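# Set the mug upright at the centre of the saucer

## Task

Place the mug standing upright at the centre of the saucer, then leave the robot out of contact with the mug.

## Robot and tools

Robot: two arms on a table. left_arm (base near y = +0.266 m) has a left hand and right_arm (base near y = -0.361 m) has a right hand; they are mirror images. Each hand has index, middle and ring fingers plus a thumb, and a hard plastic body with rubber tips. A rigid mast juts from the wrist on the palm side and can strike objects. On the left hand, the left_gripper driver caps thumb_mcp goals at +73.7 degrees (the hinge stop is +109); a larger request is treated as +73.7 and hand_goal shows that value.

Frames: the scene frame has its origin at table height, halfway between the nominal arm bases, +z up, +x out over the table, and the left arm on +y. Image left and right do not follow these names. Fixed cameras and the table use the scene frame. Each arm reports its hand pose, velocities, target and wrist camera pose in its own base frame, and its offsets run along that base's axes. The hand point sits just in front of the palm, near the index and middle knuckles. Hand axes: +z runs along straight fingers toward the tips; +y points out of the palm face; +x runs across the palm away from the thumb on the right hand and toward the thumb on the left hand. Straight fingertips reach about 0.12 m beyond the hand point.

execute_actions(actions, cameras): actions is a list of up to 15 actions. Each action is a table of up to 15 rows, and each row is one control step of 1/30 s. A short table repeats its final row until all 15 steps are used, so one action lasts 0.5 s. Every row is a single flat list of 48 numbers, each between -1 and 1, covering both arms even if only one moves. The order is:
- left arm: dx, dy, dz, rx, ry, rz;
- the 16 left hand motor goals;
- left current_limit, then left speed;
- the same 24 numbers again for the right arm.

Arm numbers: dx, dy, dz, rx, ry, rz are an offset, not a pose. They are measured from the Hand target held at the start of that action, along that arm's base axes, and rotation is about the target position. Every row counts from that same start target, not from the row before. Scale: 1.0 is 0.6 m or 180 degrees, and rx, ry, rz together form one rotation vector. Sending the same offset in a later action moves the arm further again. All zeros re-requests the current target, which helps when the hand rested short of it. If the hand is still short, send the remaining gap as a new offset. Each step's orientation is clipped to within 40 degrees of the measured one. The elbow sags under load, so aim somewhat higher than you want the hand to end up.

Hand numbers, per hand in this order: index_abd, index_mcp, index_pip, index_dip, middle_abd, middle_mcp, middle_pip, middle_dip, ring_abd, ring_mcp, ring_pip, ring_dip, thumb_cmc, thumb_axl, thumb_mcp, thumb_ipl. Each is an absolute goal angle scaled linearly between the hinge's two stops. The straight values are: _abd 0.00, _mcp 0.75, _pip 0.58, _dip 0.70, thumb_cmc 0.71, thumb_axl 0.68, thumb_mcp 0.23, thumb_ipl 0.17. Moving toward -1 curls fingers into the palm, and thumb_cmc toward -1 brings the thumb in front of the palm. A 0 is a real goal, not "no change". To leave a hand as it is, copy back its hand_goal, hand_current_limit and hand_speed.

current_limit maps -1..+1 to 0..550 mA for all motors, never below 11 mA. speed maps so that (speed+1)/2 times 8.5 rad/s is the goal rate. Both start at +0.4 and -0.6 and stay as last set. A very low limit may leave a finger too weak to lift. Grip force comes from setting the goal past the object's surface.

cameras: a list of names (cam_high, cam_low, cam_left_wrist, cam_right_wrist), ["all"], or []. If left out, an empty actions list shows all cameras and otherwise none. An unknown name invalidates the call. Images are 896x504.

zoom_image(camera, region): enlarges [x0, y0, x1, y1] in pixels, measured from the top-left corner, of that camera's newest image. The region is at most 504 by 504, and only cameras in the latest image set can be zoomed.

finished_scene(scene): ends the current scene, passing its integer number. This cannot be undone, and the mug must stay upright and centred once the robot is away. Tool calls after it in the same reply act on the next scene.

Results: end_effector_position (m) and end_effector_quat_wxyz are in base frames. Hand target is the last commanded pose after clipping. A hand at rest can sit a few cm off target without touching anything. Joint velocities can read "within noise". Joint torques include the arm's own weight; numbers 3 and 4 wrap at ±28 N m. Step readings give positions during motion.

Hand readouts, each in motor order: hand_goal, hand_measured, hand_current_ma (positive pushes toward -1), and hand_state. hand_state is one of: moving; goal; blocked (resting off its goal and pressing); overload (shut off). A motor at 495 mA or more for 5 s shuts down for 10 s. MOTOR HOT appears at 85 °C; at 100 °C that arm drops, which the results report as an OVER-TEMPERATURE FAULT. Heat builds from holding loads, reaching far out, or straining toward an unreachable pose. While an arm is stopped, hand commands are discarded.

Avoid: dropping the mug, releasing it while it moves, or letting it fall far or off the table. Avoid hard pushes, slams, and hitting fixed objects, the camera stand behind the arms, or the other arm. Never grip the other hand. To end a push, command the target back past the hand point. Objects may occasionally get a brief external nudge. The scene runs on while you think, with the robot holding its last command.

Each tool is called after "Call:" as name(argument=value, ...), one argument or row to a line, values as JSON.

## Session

Call:
execute_actions(
  actions=[],
)

Call:
zoom_image(
  camera="cam_high",
  region=[460, 180, 740, 420],
)

Call:
zoom_image(
  camera="cam_low",
  region=[380, 200, 600, 320],
)

Scene clock: 0.00 s.
left_arm: end_effector_position=(+0.1465, -0.3988, +0.2021) hand_goal=(+0.000, +0.754, +0.576, +0.696, +0.000, +0.754, +0.576, +0.696, +0.000, +0.754, +0.576, +0.696, +0.714, +0.678, +0.226, +0.168) hand_measured=(+0.000, +0.754, +0.576, +0.696, +0.000, +0.754, +0.576, +0.696, +0.000, +0.754, +0.576, +0.696, +0.714, +0.678, +0.226, +0.168) hand_current_ma=(+0, +0, +0, +0, +0, +0, +0, +0, +0, +0, +0, +0, +0, +0, +0, +0) hand_state=(goal, goal, goal, goal, goal, goal, goal, goal, goal, goal, goal, goal, goal, goal, goal, goal) hand_current_limit=0.40 hand_speed=-0.60 end_effector_quat_wxyz=(-0.052, +0.988, +0.139, +0.034) | right_arm: end_effector_position=(+0.5449, -0.0192, +0.2870) hand_goal=(+0.000, +0.754, +0.576, +0.696, +0.000, +0.754, +0.576, +0.696, +0.000, +0.754, +0.576, +0.696, +0.714, +0.678, +0.226, +0.168) hand_measured=(+0.000, +0.754, +0.576, +0.696, +0.000, +0.754, +0.576, +0.696, +0.000, +0.754, +0.576, +0.696, +0.714, +0.678, +0.226, +0.168) hand_current_ma=(+0, +0, +0, +0, +0, +0, +0, +0, +0, +0, +0, +0, +0, +0, +0, +0) hand_state=(goal, goal, goal, goal, goal, goal, goal, goal, goal, goal, goal, goal, goal, goal, goal, goal) hand_current_limit=0.40 hand_speed=-0.60 end_effector_quat_wxyz=(+0.056, +0.344, +0.902, +0.256)
Joint positions: left_arm=[-1.308 1.297 1.141 -1.509 -0.081 -0.02] | right_arm=[-0.296 1.486 1.369 -1.29 -0.507 -1.096]
Joint velocities: within noise
Joint torques (N m): no reading
Motor temperatures (°C): left_arm=[29 25 35 24 27 23] | right_arm=[33 27 29 26 24 25]
Heat: left arm: hottest elbow 35 °C; right arm: hottest waist 33 °C.
Hand target: left_arm +0.1485, -0.4063, +0.2132; -0.039, +0.989, +0.139, +0.036 | right_arm +0.5503, -0.0209, +0.2933; +0.064, +0.342, +0.902, +0.256

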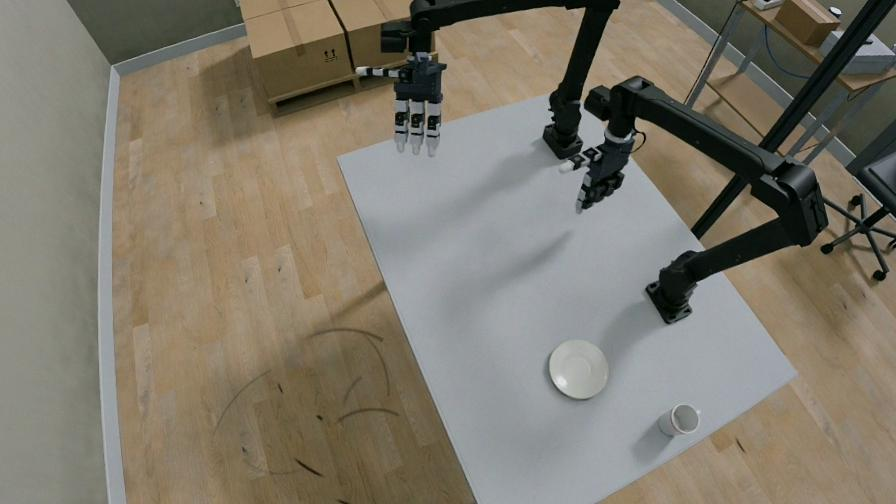

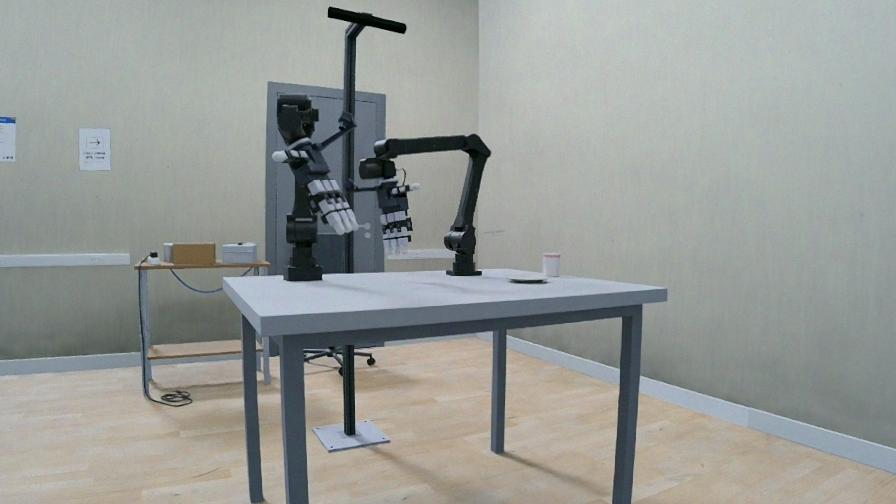

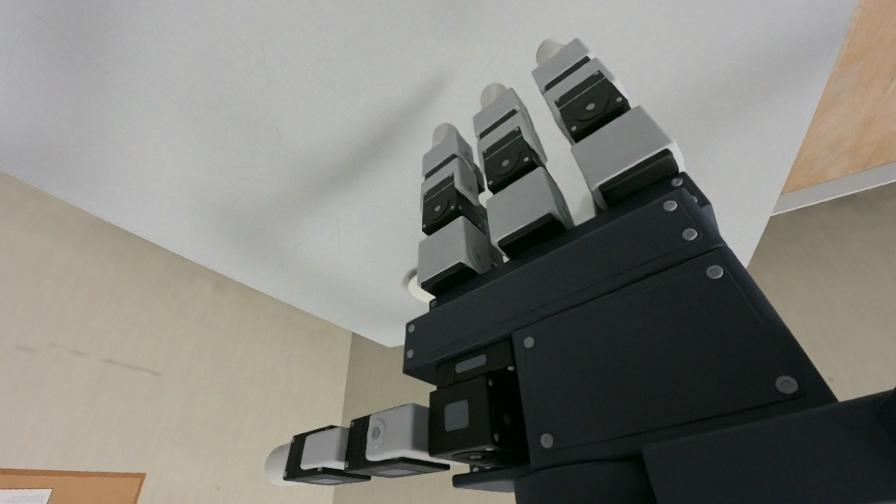

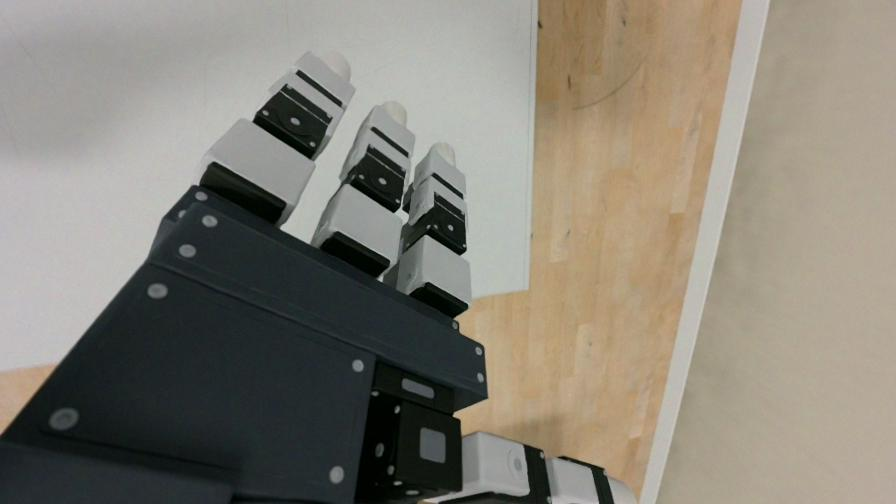

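Scaled by 1.800 from the camera's 896x504 image, which has a finer 1280x720 frame.

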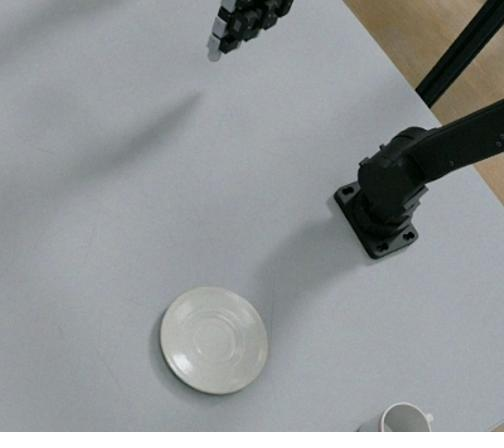

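Scaled by 2.291 from the camera's 896x504 image, which has a finer 1280x720 frame.

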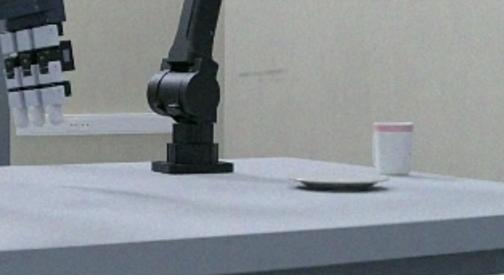

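Call:
zoom_image(
  camera="cam_high",
  region=[520, 320, 740, 470],
)

Scaled by 2.291 from the camera's 896x504 image, which has a finer 1280x720 frame.

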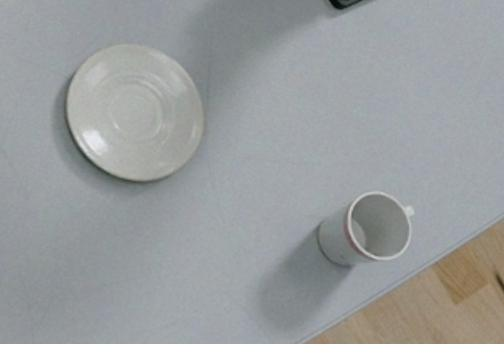

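Call:
execute_actions(
  actions=[
    [[0.1547,0.0942,0.04,0,0,0,0,0.754,0.576,0.696,0,0.754,0.576,0.696,0,0.754,0.576,0.696,0.714,0.678,0.226,0.168,0.4,-0.6,0,0,0,0,0,0,0,0.754,0.576,0.696,0,0.754,0.576,0.696,0,0.754,0.576,0.696,0.714,0.678,0.226,0.168,0.4,-0.6]],
    [[0.1277,0.1257,0.04,0,0,0,0,0.754,0.576,0.696,0,0.754,0.576,0.696,0,0.754,0.576,0.696,0.714,0.678,0.226,0.168,0.4,-0.6,0,0,0,0,0,0,0,0.754,0.576,0.696,0,0.754,0.576,0.696,0,0.754,0.576,0.696,0.714,0.678,0.226,0.168,0.4,-0.6]],
    [[0.0983,0.1483,0.04,0,0,0,0,0.754,0.576,0.696,0,0.754,0.576,0.696,0,0.754,0.576,0.696,0.714,0.678,0.226,0.168,0.4,-0.6,0,0,0,0,0,0,0,0.754,0.576,0.696,0,0.754,0.576,0.696,0,0.754,0.576,0.696,0.714,0.678,0.226,0.168,0.4,-0.6]],
    [[0.0575,0.1682,0,0,0,0,0,0.754,0.576,0.696,0,0.754,0.576,0.696,0,0.754,0.576,0.696,0.714,0.678,0.226,0.168,0.4,-0.6,0,0,0,0,0,0,0,0.754,0.576,0.696,0,0.754,0.576,0.696,0,0.754,0.576,0.696,0.714,0.678,0.226,0.168,0.4,-0.6]],
    [[0.0133,0.1775,0,0,0,0,0,0.754,0.576,0.696,0,0.754,0.576,0.696,0,0.754,0.576,0.696,0.714,0.678,0.226,0.168,0.4,-0.6,0,0,0,0,0,0,0,0.754,0.576,0.696,0,0.754,0.576,0.696,0,0.754,0.576,0.696,0.714,0.678,0.226,0.168,0.4,-0.6]],
  ],
  cameras=[],
)

Scene clock: 43.00 s.
left_arm: end_effector_position=(+0.4029, +0.0183, +0.2693) hand_goal=(+0.000, +0.754, +0.576, +0.696, +0.000, +0.754, +0.576, +0.696, +0.000, +0.754, +0.576, +0.696, +0.714, +0.678, +0.226, +0.168) hand_measured=(+0.000, +0.752, +0.576, +0.696, +0.000, +0.752, +0.576, +0.696, +0.000, +0.752, +0.576, +0.696, +0.714, +0.678, +0.222, +0.168) hand_current_ma=(+0, +0, +0, +0, +0, +0, +0, +0, +0, +0, +0, +0, +0, +0, +0, +0) hand_state=(goal, goal, goal, goal, goal, goal, goal, goal, goal, goal, goal, goal, goal, goal, goal, goal) hand_current_limit=0.40 hand_speed=-0.60 end_effector_quat_wxyz=(-0.040, +0.989, +0.143, +0.015) | right_arm: end_effector_position=(+0.5449, -0.0192, +0.2870) hand_goal=(+0.000, +0.754, +0.576, +0.696, +0.000, +0.754, +0.576, +0.696, +0.000, +0.754, +0.576, +0.696, +0.714, +0.678, +0.226, +0.168) hand_measured=(+0.000, +0.756, +0.576, +0.696, +0.000, +0.756, +0.576, +0.696, +0.000, +0.756, +0.576, +0.696, +0.716, +0.678, +0.224, +0.168) hand_current_ma=(+0, +0, +0, +0, +0, +0, +0, +0, +0, +0, +0, +0, +1, +0, -1, +0) hand_state=(goal, goal, goal, goal, goal, goal, goal, goal, goal, goal, goal, goal, goal, goal, goal, goal) hand_current_limit=0.40 hand_speed=-0.60 end_effector_quat_wxyz=(+0.056, +0.344, +0.902, +0.256)
Joint positions: left_arm=[0.22 1.278 1.302 -1.557 -0.078 1.504] | right_arm=[-0.296 1.486 1.369 -1.29 -0.507 -1.096]
Joint torques (N m): left_arm=[-0.15 -7 15.42 0.28 0.17 0.04] | right_arm=[-0.85 -10.46 10.17 0.24 -0.68 -0.1]
Heat: left arm: hottest elbow 39 °C; right arm: hottest waist 33 °C.
Hand target: left_arm +0.4194, +0.0222, +0.2853; -0.039, +0.989, +0.140, +0.036 | right_arm +0.5503, -0.0209, +0.2933; +0.064, +0.342, +0.902, +0.256
Off the commanded pose: left_arm 0.023 m, 2 deg | right_arm 0.009 m, 1 deg.
Step readings (end_effector_position of left_arm | right_arm):
0: (+0.1465, -0.3988, +0.2021) | (+0.5449, -0.0192, +0.2870)
1: (+0.1467, -0.3988, +0.2021) | (+0.5449, -0.0192, +0.2870)
2: (+0.1490, -0.3977, +0.2022) | (+0.5449, -0.0192, +0.2870)
4: (+0.1676, -0.3887, +0.2046) | (+0.5449, -0.0192, +0.2870)
8: (+0.2249, -0.3532, +0.2165) | (+0.5449, -0.0192, +0.2870)
15: (+0.2370, -0.3409, +0.2195) | (+0.5449, -0.0192, +0.2870)
16: (+0.2364, -0.3412, +0.2194) | (+0.5449, -0.0192, +0.2870)
17: (+0.2376, -0.3391, +0.2190) | (+0.5449, -0.0192, +0.2870)
19: (+0.2530, -0.3239, +0.2198) | (+0.5449, -0.0192, +0.2870)
23: (+0.3001, -0.2748, +0.2276) | (+0.5449, -0.0192, +0.2870)
30: (+0.3104, -0.2666, +0.2390) | (+0.5449, -0.0192, +0.2870)
31: (+0.3102, -0.2672, +0.2399) | (+0.5449, -0.0192, +0.2870)
32: (+0.3111, -0.2652, +0.2407) | (+0.5449, -0.0192, +0.2870)
34: (+0.3234, -0.2473, +0.2428) | (+0.5449, -0.0192, +0.2870)
38: (+0.3598, -0.1905, +0.2515) | (+0.5449, -0.0192, +0.2870)
45: (+0.3686, -0.1810, +0.2678) | (+0.5449, -0.0192, +0.2870)
46: (+0.3680, -0.1817, +0.2684) | (+0.5449, -0.0192, +0.2870)
47: (+0.3680, -0.1793, +0.2687) | (+0.5449, -0.0192, +0.2870)
49: (+0.3744, -0.1588, +0.2682) | (+0.5449, -0.0192, +0.2870)
53: (+0.3909, -0.0937, +0.2672) | (+0.5449, -0.0192, +0.2870)
60: (+0.3954, -0.0816, +0.2691) | (+0.5449, -0.0192, +0.2870)
61: (+0.3955, -0.0822, +0.2691) | (+0.5449, -0.0192, +0.2870)
62: (+0.3953, -0.0800, +0.2688) | (+0.5449, -0.0192, +0.2870)
64: (+0.3970, -0.0597, +0.2685) | (+0.5449, -0.0192, +0.2870)
68: (+0.4000, +0.0054, +0.2685) | (+0.5449, -0.0192, +0.2870)
75: (+0.4042, +0.0206, +0.2692) | (+0.5449, -0.0192, +0.2870)
No camera images: "cameras" was empty.

Call:
execute_actions(
  actions=[
    [[-0.0914,0.1158,0.0,0.0806,0.03875,0.01875,0,0.753,-0.153,0.623,0,0.753,-0.153,0.623,0,0.754,0.576,0.696,-0.714,0.678,0.112,0.168,0.4,-0.6,0,0,0,0,0,0,0,0.754,0.576,0.696,0,0.754,0.576,0.696,0,0.754,0.576,0.696,0.714,0.678,0.226,0.168,0.4,-0.6]],
    [[-0.0914,0.1158,0.0,0.0806,0.03875,0.01875,0,0.753,-0.153,0.623,0,0.753,-0.153,0.623,0,0.754,0.576,0.696,-0.714,0.678,0.112,0.168,0.4,-0.6,0,0,0,0,0,0,0,0.754,0.576,0.696,0,0.754,0.576,0.696,0,0.754,0.576,0.696,0.714,0.678,0.226,0.168,0.4,-0.6]],
    [[-0.0914,0.1158,0.0,0.0806,0.03875,0.01875,0,0.753,-0.153,0.623,0,0.753,-0.153,0.623,0,0.754,0.576,0.696,-0.714,0.678,0.112,0.168,0.4,-0.6,0,0,0,0,0,0,0,0.754,0.576,0.696,0,0.754,0.576,0.696,0,0.754,0.576,0.696,0.714,0.678,0.226,0.168,0.4,-0.6]],
    [[-0.0914,0.1158,-0.02,0.0806,0.03875,0.01875,0,0.753,-0.153,0.623,0,0.753,-0.153,0.623,0,0.754,0.576,0.696,-0.714,0.678,0.112,0.168,0.4,-0.6,0,0,0,0,0,0,0,0.754,0.576,0.696,0,0.754,0.576,0.696,0,0.754,0.576,0.696,0.714,0.678,0.226,0.168,0.4,-0.6]],
  ],
  cameras=["cam_high","cam_low","cam_left_wrist"],
)

Call:
zoom_image(
  camera="cam_high",
  region=[580, 300, 760, 460],
)

Call:
zoom_image(
  camera="cam_low",
  region=[480, 150, 620, 300],
)

Scene clock: 51.37 s.
left_arm: end_effector_position=(+0.2033, +0.2968, +0.2683) hand_goal=(+0.000, +0.754, -0.152, +0.624, +0.000, +0.754, -0.152, +0.624, +0.000, +0.754, +0.576, +0.696, -0.714, +0.678, +0.112, +0.168) hand_measured=(+0.000, +0.744, -0.150, +0.626, +0.000, +0.746, -0.150, +0.626, +0.000, +0.744, +0.574, +0.696, -0.710, +0.678, +0.110, +0.168) hand_current_ma=(+0, -3, +0, +0, +0, -2, +0, +0, +0, -3, +0, +0, +0, +0, +0, +0) hand_state=(goal, goal, goal, goal, goal, goal, goal, goal, goal, goal, goal, goal, goal, goal, goal, goal) hand_current_limit=0.40 hand_speed=-0.60 end_effector_quat_wxyz=(-0.542, +0.804, +0.196, -0.145) | right_arm: end_effector_position=(+0.5449, -0.0192, +0.2870) hand_goal=(+0.000, +0.754, +0.576, +0.696, +0.000, +0.754, +0.576, +0.696, +0.000, +0.754, +0.576, +0.696, +0.714, +0.678, +0.226, +0.168) hand_measured=(+0.000, +0.756, +0.576, +0.696, +0.000, +0.756, +0.576, +0.696, +0.000, +0.756, +0.576, +0.696, +0.716, +0.678, +0.224, +0.168) hand_current_ma=(+0, +0, +0, +0, +0, +0, +0, +0, +0, +0, +0, +0, +1, +0, -1, +0) hand_state=(goal, goal, goal, goal, goal, goal, goal, goal, goal, goal, goal, goal, goal, goal, goal, goal) hand_current_limit=0.40 hand_speed=-0.60 end_effector_quat_wxyz=(+0.056, +0.344, +0.902, +0.256)
Joint positions: left_arm=[0.613 1.071 1.039 -1.263 -1.175 1.891] | right_arm=[-0.296 1.486 1.369 -1.29 -0.507 -1.096]
Joint torques (N m): left_arm=[0.62 -6.83 11.23 0.75 -0.82 0.03] | right_arm=[-0.73 -10.4 10.19 0.2 -0.68 -0.08]
Motor temperatures (°C): left_arm=[28 25 41 24 27 23] | right_arm=[33 28 33 26 25 25]
Heat: left arm: hottest elbow 41 °C; right arm: hottest waist 33 °C.
Hand target: left_arm +0.2000, +0.3000, +0.2732; -0.543, +0.804, +0.201, -0.135 | right_arm +0.5503, -0.0209, +0.2933; +0.064, +0.342, +0.902, +0.256
Off the commanded pose: left_arm 0.007 m, 1 deg | right_arm 0.009 m, 1 deg.
Step readings (end_effector_position of left_arm | right_arm):
0: (+0.4029, +0.0182, +0.2693) | (+0.5449, -0.0192, +0.2870)
1: (+0.4026, +0.0194, +0.2688) | (+0.5449, -0.0192, +0.2870)
2: (+0.4002, +0.0264, +0.2662) | (+0.5449, -0.0192, +0.2870)
4: (+0.3891, +0.0469, +0.2602) | (+0.5449, -0.0192, +0.2870)
8: (+0.3704, +0.0774, +0.2598) | (+0.5449, -0.0192, +0.2870)
15: (+0.3621, +0.0853, +0.2660) | (+0.5449, -0.0192, +0.2870)
16: (+0.3614, +0.0869, +0.2658) | (+0.5449, -0.0192, +0.2870)
17: (+0.3580, +0.0945, +0.2652) | (+0.5449, -0.0192, +0.2870)
19: (+0.3464, +0.1179, +0.2667) | (+0.5449, -0.0192, +0.2870)
23: (+0.3255, +0.1492, +0.2780) | (+0.5449, -0.0192, +0.2870)
30: (+0.3151, +0.1570, +0.2836) | (+0.5449, -0.0192, +0.2870)
31: (+0.3137, +0.1585, +0.2830) | (+0.5449, -0.0192, +0.2870)
32: (+0.3091, +0.1659, +0.2826) | (+0.5449, -0.0192, +0.2870)
34: (+0.2934, +0.1881, +0.2820) | (+0.5449, -0.0192, +0.2870)
38: (+0.2654, +0.2157, +0.2792) | (+0.5449, -0.0192, +0.2870)
45: (+0.2583, +0.2259, +0.2806) | (+0.5449, -0.0192, +0.2870)
46: (+0.2578, +0.2276, +0.2807) | (+0.5449, -0.0192, +0.2870)
47: (+0.2538, +0.2351, +0.2821) | (+0.5449, -0.0192, +0.2870)
49: (+0.2380, +0.2559, +0.2829) | (+0.5449, -0.0192, +0.2870)
53: (+0.2088, +0.2821, +0.2717) | (+0.5449, -0.0192, +0.2870)
60: (+0.2054, +0.2965, +0.2656) | (+0.5449, -0.0192, +0.2870)
Images, in order (width x height): cam_high 896x504, cam_low 896x504, cam_left_wrist 896x504.

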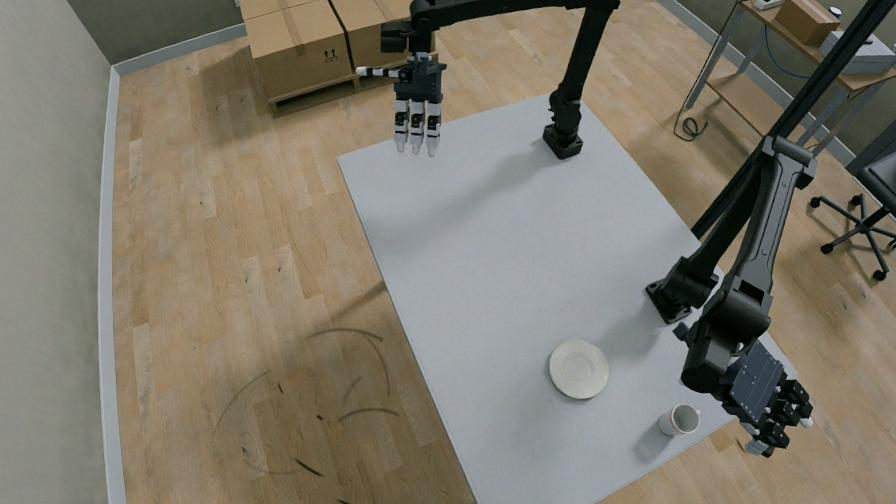

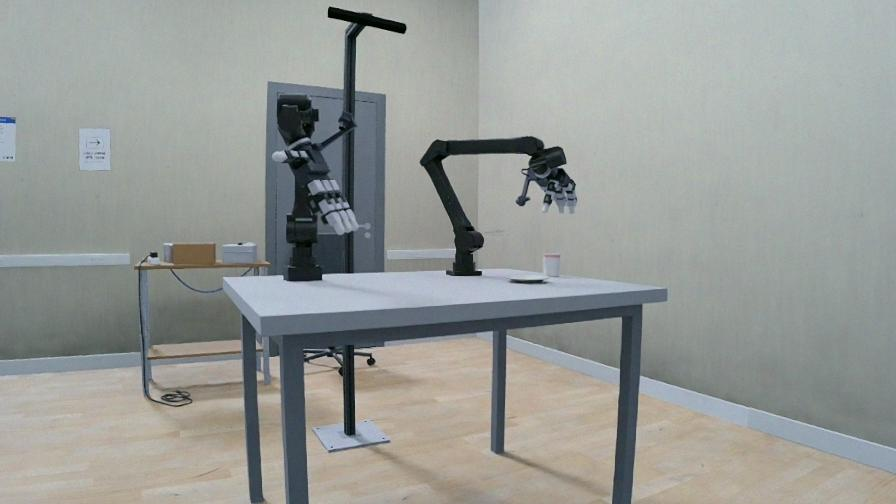

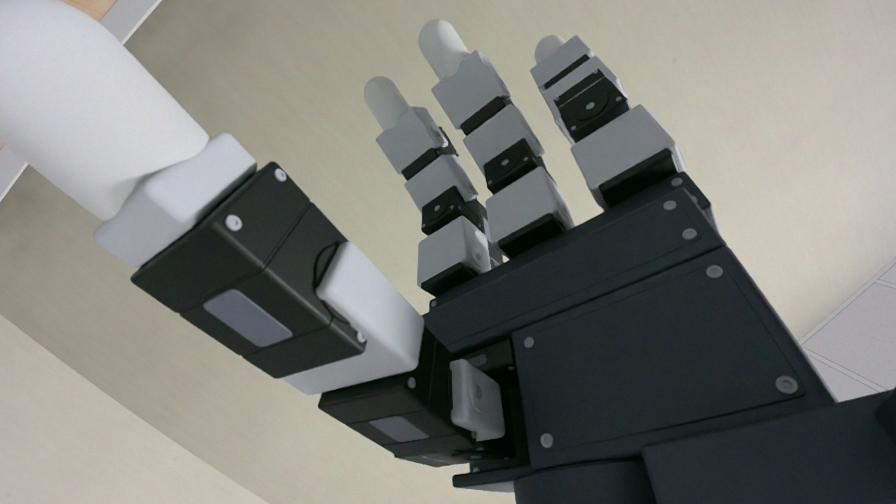

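Scaled by 2.800 from the camera's 896x504 image, which has a finer 1280x720 frame.

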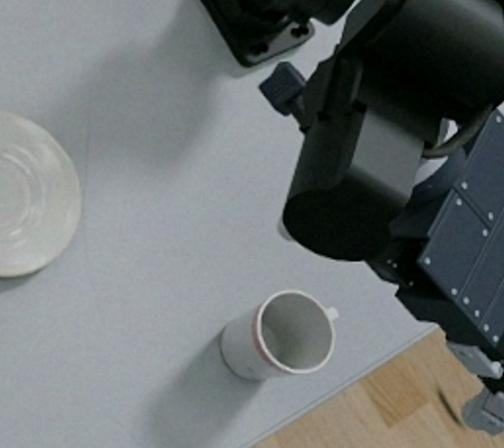

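Scaled by 3.360 from the camera's 896x504 image, which has a finer 1280x720 frame.

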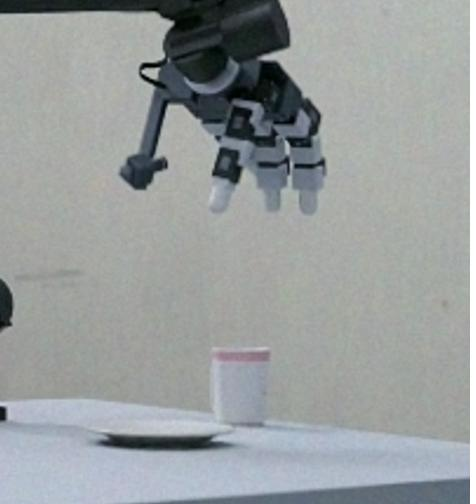

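Call:
zoom_image(
  camera="cam_high",
  region=[700, 320, 840, 460],
)

Scaled by 3.600 from the camera's 896x504 image, which has a finer 1280x720 frame.

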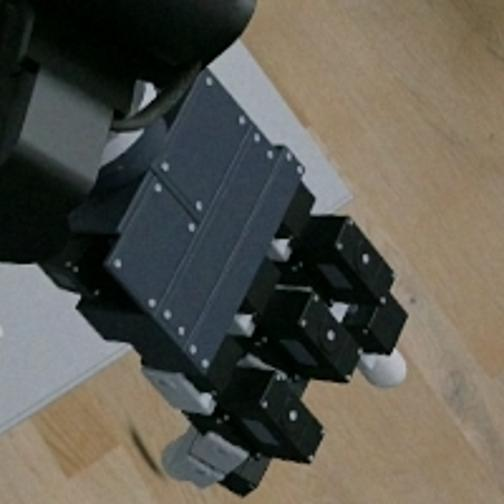

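Call:
execute_actions(
  actions=[
    [[-0.01,-0.01,-0.07,0,0,0,0,0.753,-0.153,0.623,0,0.753,-0.153,0.623,0,0.754,0.576,0.696,-0.714,0.678,0.112,0.168,0.4,-0.6,0,0,0,0,0,0,0,0.754,0.576,0.696,0,0.754,0.576,0.696,0,0.754,0.576,0.696,0.714,0.678,0.226,0.168,0.4,-0.6]],
    [[-0.01,-0.01,-0.08,0,0,0,0,0.753,-0.153,0.623,0,0.753,-0.153,0.623,0,0.754,0.576,0.696,-0.714,0.678,0.112,0.168,0.4,-0.6,0,0,0,0,0,0,0,0.754,0.576,0.696,0,0.754,0.576,0.696,0,0.754,0.576,0.696,0.714,0.678,0.226,0.168,0.4,-0.6]],
    [[0,0,-0.06,0,0,0,0,0.753,-0.153,0.623,0,0.753,-0.153,0.623,0,0.754,0.576,0.696,-0.714,0.678,0.112,0.168,0.4,-0.6,0,0,0,0,0,0,0,0.754,0.576,0.696,0,0.754,0.576,0.696,0,0.754,0.576,0.696,0.714,0.678,0.226,0.168,0.4,-0.6]],
  ],
  cameras=["cam_high","cam_low","cam_left_wrist"],
)

Call:
zoom_image(
  camera="cam_high",
  region=[630, 320, 770, 460],
)

Call:
zoom_image(
  camera="cam_low",
  region=[490, 170, 610, 290],
)

Scene clock: 67.23 s.
left_arm: end_effector_position=(+0.1868, +0.2839, +0.1480) hand_goal=(+0.000, +0.754, -0.152, +0.624, +0.000, +0.754, -0.152, +0.624, +0.000, +0.754, +0.576, +0.696, -0.714, +0.678, +0.112, +0.168) hand_measured=(+0.000, +0.744, -0.150, +0.626, +0.000, +0.746, -0.150, +0.626, +0.000, +0.744, +0.574, +0.696, -0.710, +0.678, +0.110, +0.168) hand_current_ma=(+0, -3, +0, +0, +0, -2, +0, +0, +0, -3, +0, +0, +0, +0, +0, +0) hand_state=(goal, goal, goal, goal, goal, goal, goal, goal, goal, goal, goal, goal, goal, goal, goal, goal) hand_current_limit=0.40 hand_speed=-0.60 end_effector_quat_wxyz=(-0.543, +0.804, +0.200, -0.133) | right_arm: end_effector_position=(+0.5449, -0.0192, +0.2870) hand_goal=(+0.000, +0.754, +0.576, +0.696, +0.000, +0.754, +0.576, +0.696, +0.000, +0.754, +0.576, +0.696, +0.714, +0.678, +0.226, +0.168) hand_measured=(+0.000, +0.756, +0.576, +0.696, +0.000, +0.756, +0.576, +0.696, +0.000, +0.756, +0.576, +0.696, +0.716, +0.678, +0.224, +0.168) hand_current_ma=(+0, +0, +0, +0, +0, +0, +0, +0, +0, +0, +0, +0, +1, +0, -1, +0) hand_state=(goal, goal, goal, goal, goal, goal, goal, goal, goal, goal, goal, goal, goal, goal, goal, goal) hand_current_limit=0.40 hand_speed=-0.60 end_effector_quat_wxyz=(+0.056, +0.344, +0.902, +0.256)
Joint positions: left_arm=[0.613 1.06 0.707 -0.91 -1.168 1.901] | right_arm=[-0.296 1.486 1.369 -1.29 -0.507 -1.096]
Joint torques (N m): left_arm=[0.15 -4.13 10.92 0.81 -0.86 0.04] | right_arm=[-0.62 -10.4 10.19 0.25 -0.7 -0.08]
Heat: left arm: hottest elbow 41 °C; right arm: hottest elbow 34 °C.
Hand target: left_arm +0.1880, +0.2879, +0.1471; -0.543, +0.804, +0.201, -0.135 | right_arm +0.5503, -0.0209, +0.2933; +0.064, +0.342, +0.902, +0.256
Off the commanded pose: left_arm 0.004 m, 0 deg | right_arm 0.009 m, 1 deg.
Step readings (end_effector_position of left_arm | right_arm):
0: (+0.2033, +0.2968, +0.2683) | (+0.5449, -0.0192, +0.2870)
1: (+0.2032, +0.2967, +0.2679) | (+0.5449, -0.0192, +0.2870)
2: (+0.2036, +0.2970, +0.2661) | (+0.5449, -0.0192, +0.2870)
4: (+0.2018, +0.2958, +0.2559) | (+0.5449, -0.0192, +0.2870)
8: (+0.1944, +0.2895, +0.2289) | (+0.5449, -0.0192, +0.2870)
15: (+0.1957, +0.2901, +0.2224) | (+0.5449, -0.0192, +0.2870)
16: (+0.1960, +0.2903, +0.2227) | (+0.5449, -0.0192, +0.2870)
17: (+0.1964, +0.2906, +0.2216) | (+0.5449, -0.0192, +0.2870)
19: (+0.1949, +0.2898, +0.2124) | (+0.5449, -0.0192, +0.2870)
23: (+0.1847, +0.2825, +0.1847) | (+0.5449, -0.0192, +0.2870)
30: (+0.1859, +0.2832, +0.1775) | (+0.5449, -0.0192, +0.2870)
31: (+0.1864, +0.2835, +0.1775) | (+0.5449, -0.0192, +0.2870)
32: (+0.1873, +0.2842, +0.1768) | (+0.5449, -0.0192, +0.2870)
34: (+0.1884, +0.2850, +0.1715) | (+0.5449, -0.0192, +0.2870)
38: (+0.1843, +0.2821, +0.1546) | (+0.5449, -0.0192, +0.2870)
45: (+0.1860, +0.2833, +0.1477) | (+0.5449, -0.0192, +0.2870)
Images, in order (width x height): cam_high 896x504, cam_low 896x504, cam_left_wrist 896x504.

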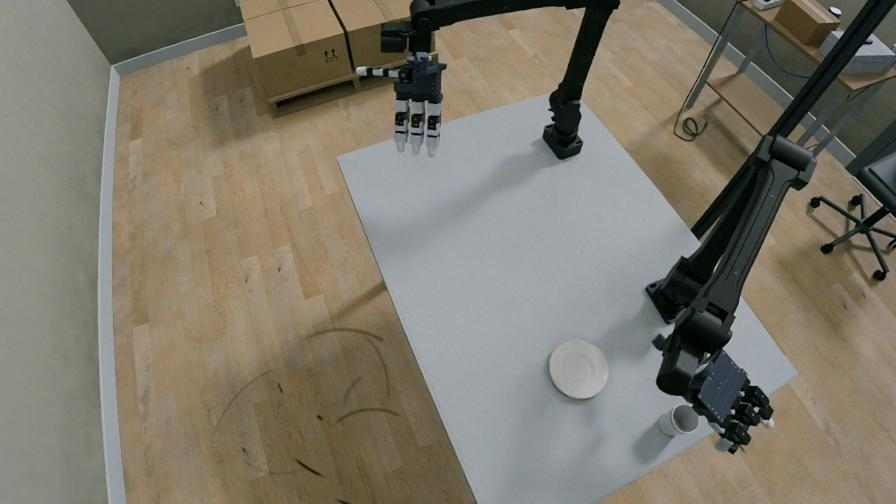

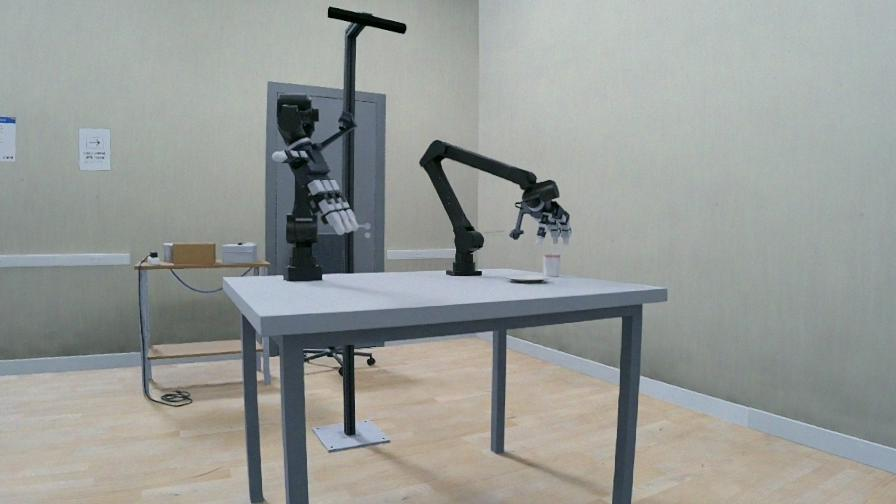

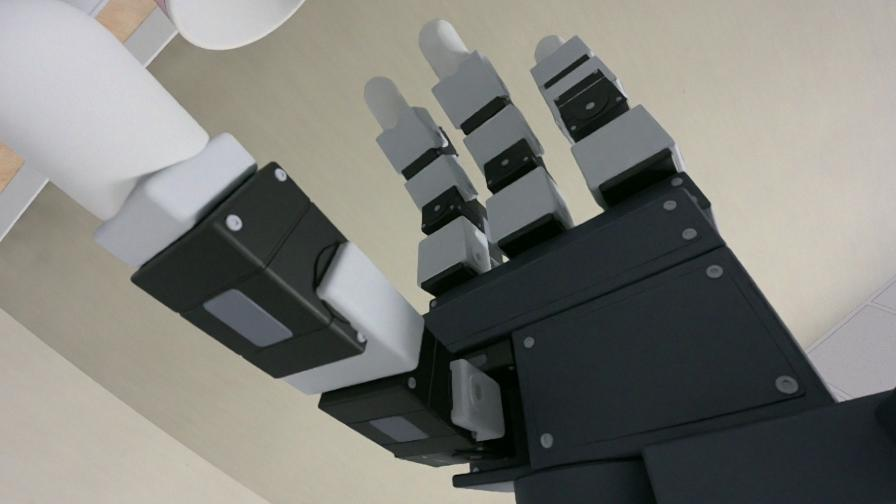

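Scaled by 3.600 from the camera's 896x504 image, which has a finer 1280x720 frame.

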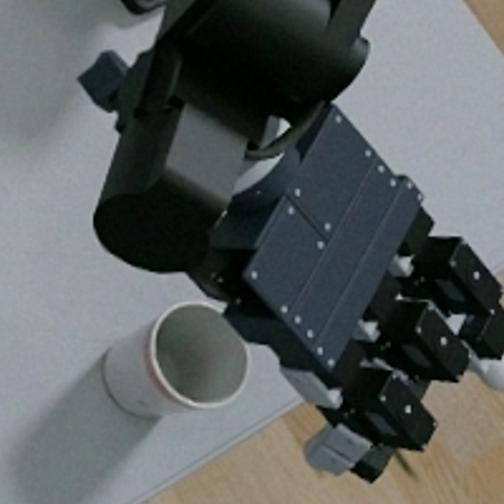

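Scaled by 4.200 from the camera's 896x504 image, which has a finer 1280x720 frame.

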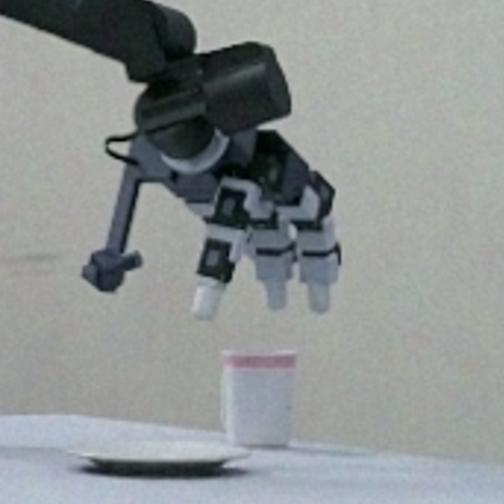

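Call:
execute_actions(
  actions=[
    [[0.006,0.004,-0.07,0,0,0,0,0.753,-0.153,0.623,0,0.753,-0.153,0.623,0,0.754,0.576,0.696,-0.714,0.678,0.112,0.168,0.4,-0.6,0,0,0,0,0,0,0,0.754,0.576,0.696,0,0.754,0.576,0.696,0,0.754,0.576,0.696,0.714,0.678,0.226,0.168,0.4,-0.6]],
    [[0,0.0,-0.035,0,0,0,0,0.753,-0.153,0.623,0,0.753,-0.153,0.623,0,0.754,0.576,0.696,-0.714,0.678,0.112,0.168,0.4,-0.6,0,0,0,0,0,0,0,0.754,0.576,0.696,0,0.754,0.576,0.696,0,0.754,0.576,0.696,0.714,0.678,0.226,0.168,0.4,-0.6]],
  ],
  cameras=["cam_high","cam_low","cam_left_wrist"],
)

Call:
zoom_image(
  camera="cam_low",
  region=[490, 170, 610, 290],
)

Scene clock: 75.40 s.
left_arm: end_effector_position=(+0.1911, +0.2869, +0.0863) hand_goal=(+0.000, +0.754, -0.152, +0.624, +0.000, +0.754, -0.152, +0.624, +0.000, +0.754, +0.576, +0.696, -0.714, +0.678, +0.112, +0.168) hand_measured=(+0.000, +0.744, -0.150, +0.626, +0.000, +0.746, -0.150, +0.626, +0.000, +0.744, +0.574, +0.696, -0.710, +0.678, +0.110, +0.168) hand_current_ma=(+0, -3, +0, +0, +0, -2, +0, +0, +0, -3, +0, +0, +0, +0, +0, +0) hand_state=(goal, goal, goal, goal, goal, goal, goal, goal, goal, goal, goal, goal, goal, goal, goal, goal) hand_current_limit=0.40 hand_speed=-0.60 end_effector_quat_wxyz=(-0.544, +0.804, +0.201, -0.132) | right_arm: end_effector_position=(+0.5449, -0.0192, +0.2870) hand_goal=(+0.000, +0.754, +0.576, +0.696, +0.000, +0.754, +0.576, +0.696, +0.000, +0.754, +0.576, +0.696, +0.714, +0.678, +0.226, +0.168) hand_measured=(+0.000, +0.756, +0.576, +0.696, +0.000, +0.756, +0.576, +0.696, +0.000, +0.756, +0.576, +0.696, +0.716, +0.678, +0.224, +0.168) hand_current_ma=(+0, +0, +0, +0, +0, +0, +0, +0, +0, +0, +0, +0, +1, +0, -1, +0) hand_state=(goal, goal, goal, goal, goal, goal, goal, goal, goal, goal, goal, goal, goal, goal, goal, goal) hand_current_limit=0.40 hand_speed=-0.60 end_effector_quat_wxyz=(+0.056, +0.344, +0.902, +0.256)
Joint positions: left_arm=[0.613 1.171 0.603 -0.692 -1.168 1.9] | right_arm=[-0.296 1.486 1.369 -1.29 -0.507 -1.096]
Joint torques (N m): left_arm=[0.15 -4.54 9.83 0.76 -0.87 0.04] | right_arm=[-0.85 -10.4 10.17 0.21 -0.69 -0.09]
Heat: left arm: hottest elbow 41 °C; right arm: hottest elbow 34 °C.
Hand target: left_arm +0.1916, +0.2904, +0.0843; -0.543, +0.804, +0.201, -0.135 | right_arm +0.5503, -0.0209, +0.2933; +0.064, +0.342, +0.902, +0.256
Off the commanded pose: left_arm 0.004 m, 0 deg | right_arm 0.009 m, 1 deg.
Step readings (end_effector_position of left_arm | right_arm):
0: (+0.1869, +0.2839, +0.1480) | (+0.5449, -0.0192, +0.2870)
1: (+0.1870, +0.2840, +0.1479) | (+0.5449, -0.0192, +0.2870)
2: (+0.1879, +0.2847, +0.1469) | (+0.5449, -0.0192, +0.2870)
4: (+0.1895, +0.2858, +0.1393) | (+0.5449, -0.0192, +0.2870)
8: (+0.1861, +0.2834, +0.1146) | (+0.5449, -0.0192, +0.2870)
15: (+0.1881, +0.2848, +0.1046) | (+0.5449, -0.0192, +0.2870)
16: (+0.1887, +0.2853, +0.1047) | (+0.5449, -0.0192, +0.2870)
17: (+0.1897, +0.2860, +0.1046) | (+0.5449, -0.0192, +0.2870)
19: (+0.1917, +0.2874, +0.1022) | (+0.5449, -0.0192, +0.2870)
23: (+0.1908, +0.2867, +0.0914) | (+0.5449, -0.0192, +0.2870)
30: (+0.1905, +0.2865, +0.0861) | (+0.5449, -0.0192, +0.2870)
Images, in order (width x height): cam_high 896x504, cam_low 896x504, cam_left_wrist 896x504.

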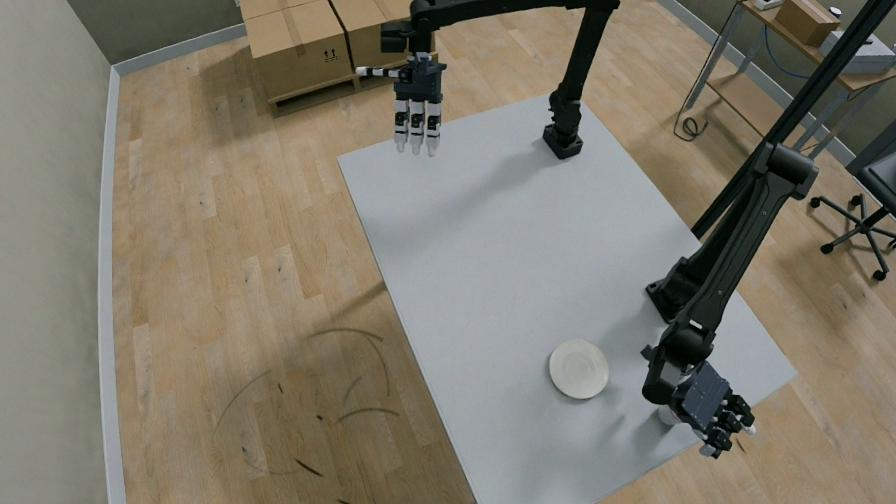

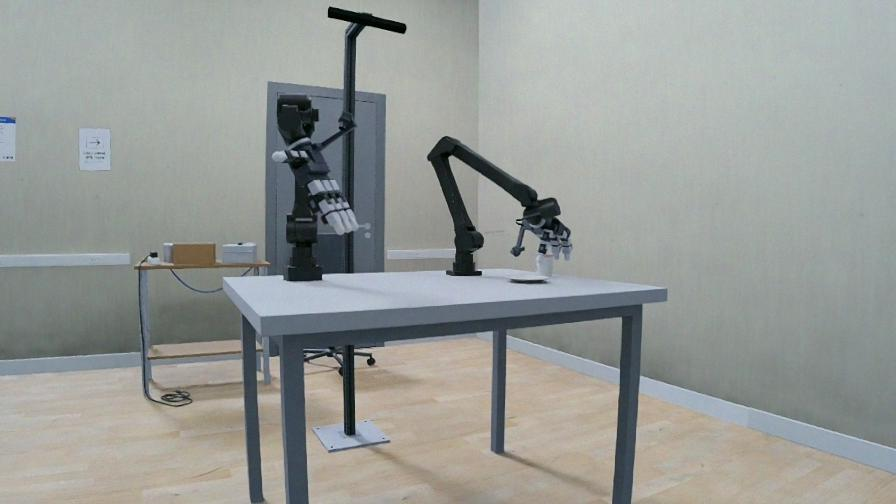

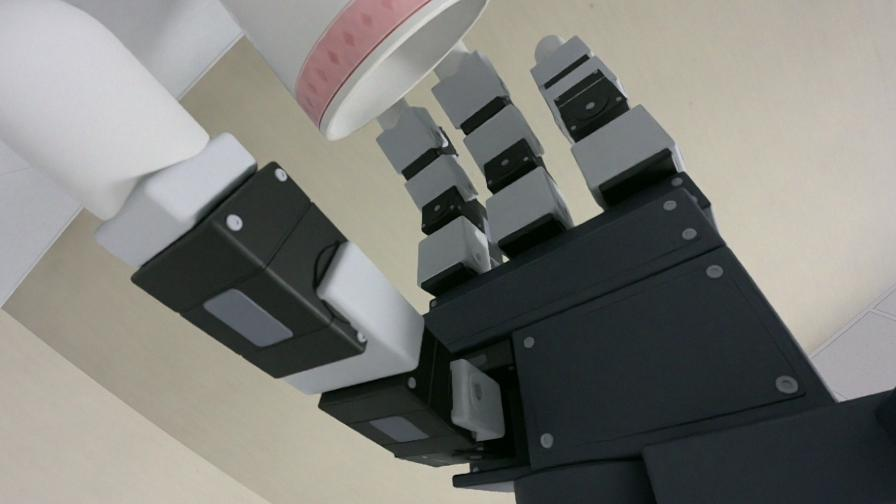

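Scaled by 4.200 from the camera's 896x504 image, which has a finer 1280x720 frame.

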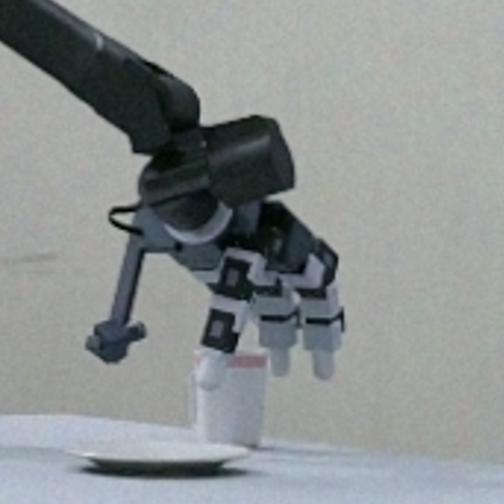

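Call:
execute_actions(
  actions=[],
)

Call:
zoom_image(
  camera="cam_high",
  region=[630, 320, 770, 460],
)

Call:
zoom_image(
  camera="cam_low",
  region=[490, 170, 610, 290],
)

Scene clock: 94.47 s.
left_arm: end_effector_position=(+0.1911, +0.2869, +0.0863) hand_goal=(+0.000, +0.754, -0.152, +0.624, +0.000, +0.754, -0.152, +0.624, +0.000, +0.754, +0.576, +0.696, -0.714, +0.678, +0.112, +0.168) hand_measured=(+0.000, +0.744, -0.150, +0.626, +0.000, +0.746, -0.150, +0.626, +0.000, +0.744, +0.574, +0.696, -0.710, +0.678, +0.110, +0.168) hand_current_ma=(+0, -3, +0, +0, +0, -2, +0, +0, +0, -3, +0, +0, +0, +0, +0, +0) hand_state=(goal, goal, goal, goal, goal, goal, goal, goal, goal, goal, goal, goal, goal, goal, goal, goal) hand_current_limit=0.40 hand_speed=-0.60 end_effector_quat_wxyz=(-0.544, +0.804, +0.201, -0.132) | right_arm: end_effector_position=(+0.5449, -0.0192, +0.2870) hand_goal=(+0.000, +0.754, +0.576, +0.696, +0.000, +0.754, +0.576, +0.696, +0.000, +0.754, +0.576, +0.696, +0.714, +0.678, +0.226, +0.168) hand_measured=(+0.000, +0.756, +0.576, +0.696, +0.000, +0.756, +0.576, +0.696, +0.000, +0.756, +0.576, +0.696, +0.716, +0.678, +0.224, +0.168) hand_current_ma=(+0, +0, +0, +0, +0, +0, +0, +0, +0, +0, +0, +0, +1, +0, -1, +0) hand_state=(goal, goal, goal, goal, goal, goal, goal, goal, goal, goal, goal, goal, goal, goal, goal, goal) hand_current_limit=0.40 hand_speed=-0.60 end_effector_quat_wxyz=(+0.056, +0.344, +0.902, +0.256)
Joint positions: left_arm=[0.613 1.171 0.603 -0.692 -1.168 1.9] | right_arm=[-0.296 1.486 1.369 -1.29 -0.507 -1.096]
Joint velocities: within noise
Joint torques (N m): left_arm=[0.09 -4.66 9.84 0.79 -0.86 0.03] | right_arm=[-0.67 -10.4 10.17 0.2 -0.7 -0.09]
Motor temperatures (°C): left_arm=[28 25 39 23 28 23] | right_arm=[32 28 34 26 24 25]
Heat: left arm: hottest elbow 39 °C; right arm: hottest elbow 34 °C.
Hand target: left_arm +0.1916, +0.2904, +0.0843; -0.543, +0.804, +0.201, -0.135 | right_arm +0.5503, -0.0209, +0.2933; +0.064, +0.342, +0.902, +0.256
Off the commanded pose: left_arm 0.004 m, 0 deg | right_arm 0.009 m, 1 deg.

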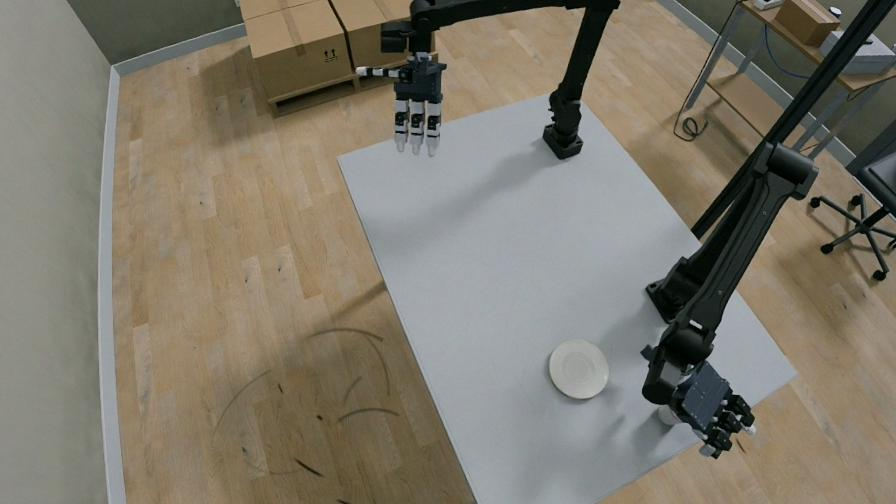

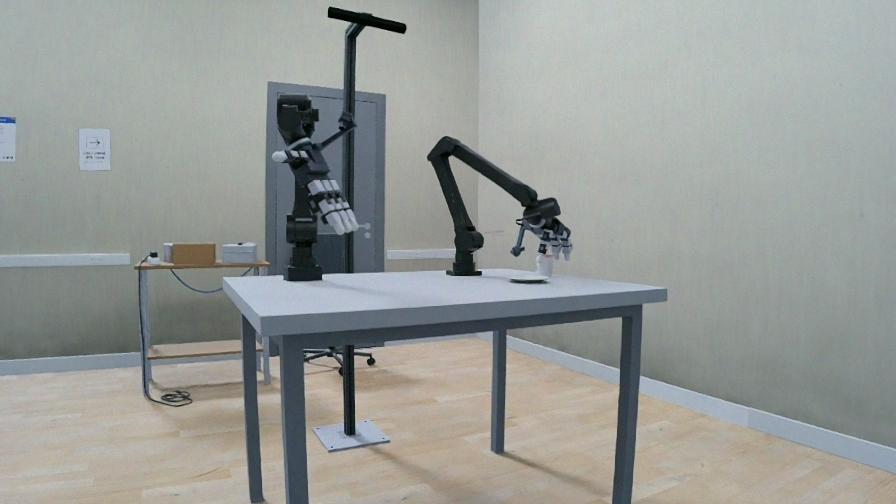

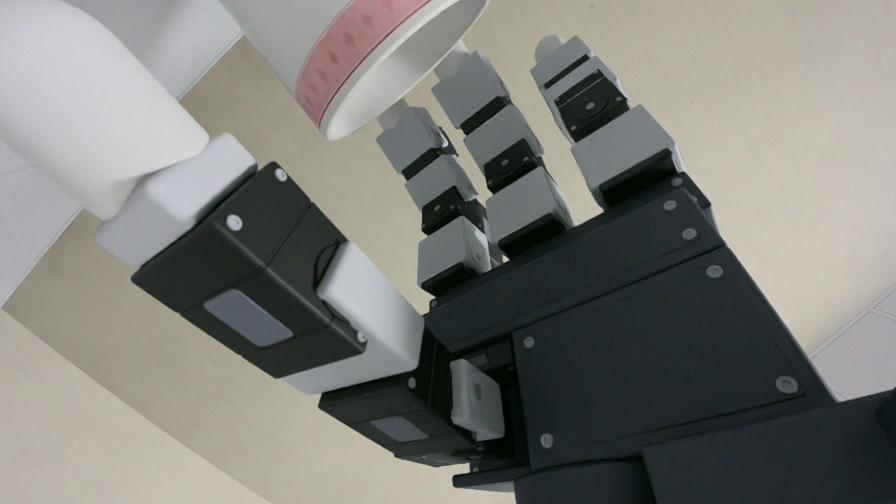

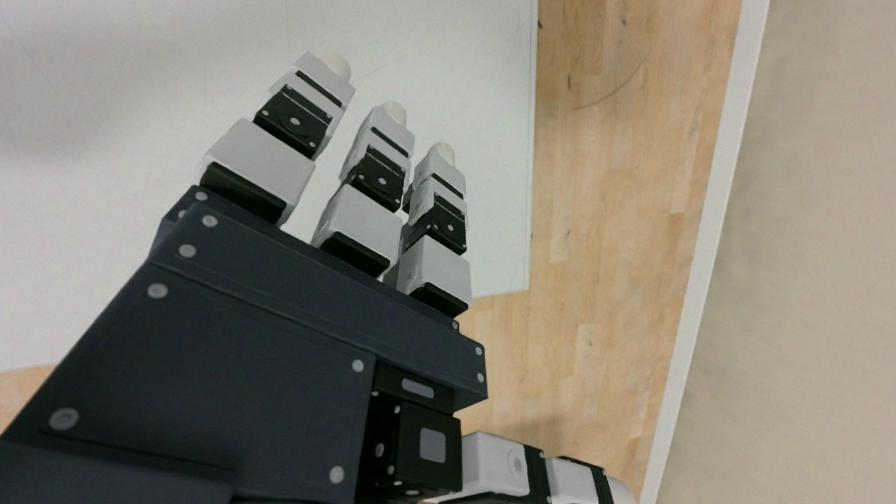

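Scaled by 3.600 from the camera's 896x504 image, which has a finer 1280x720 frame.

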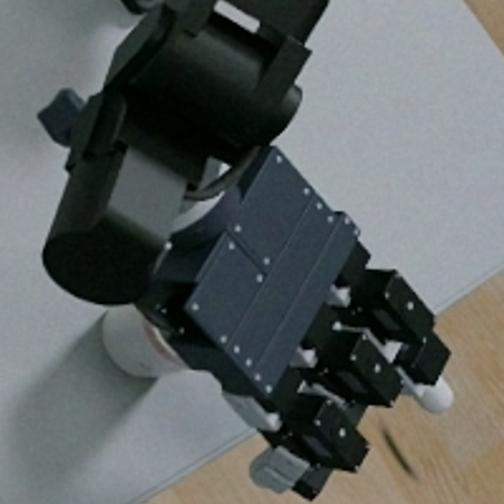

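Scaled by 4.200 from the camera's 896x504 image, which has a finer 1280x720 frame.

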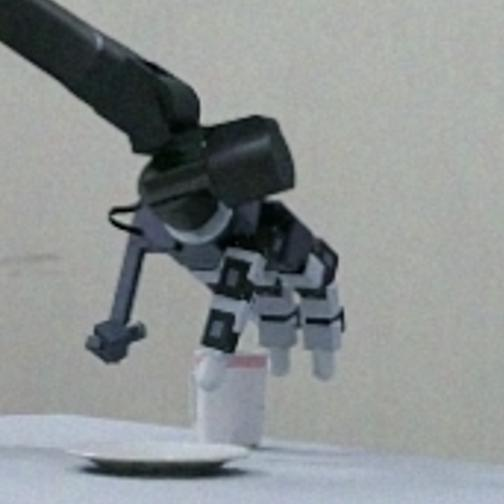

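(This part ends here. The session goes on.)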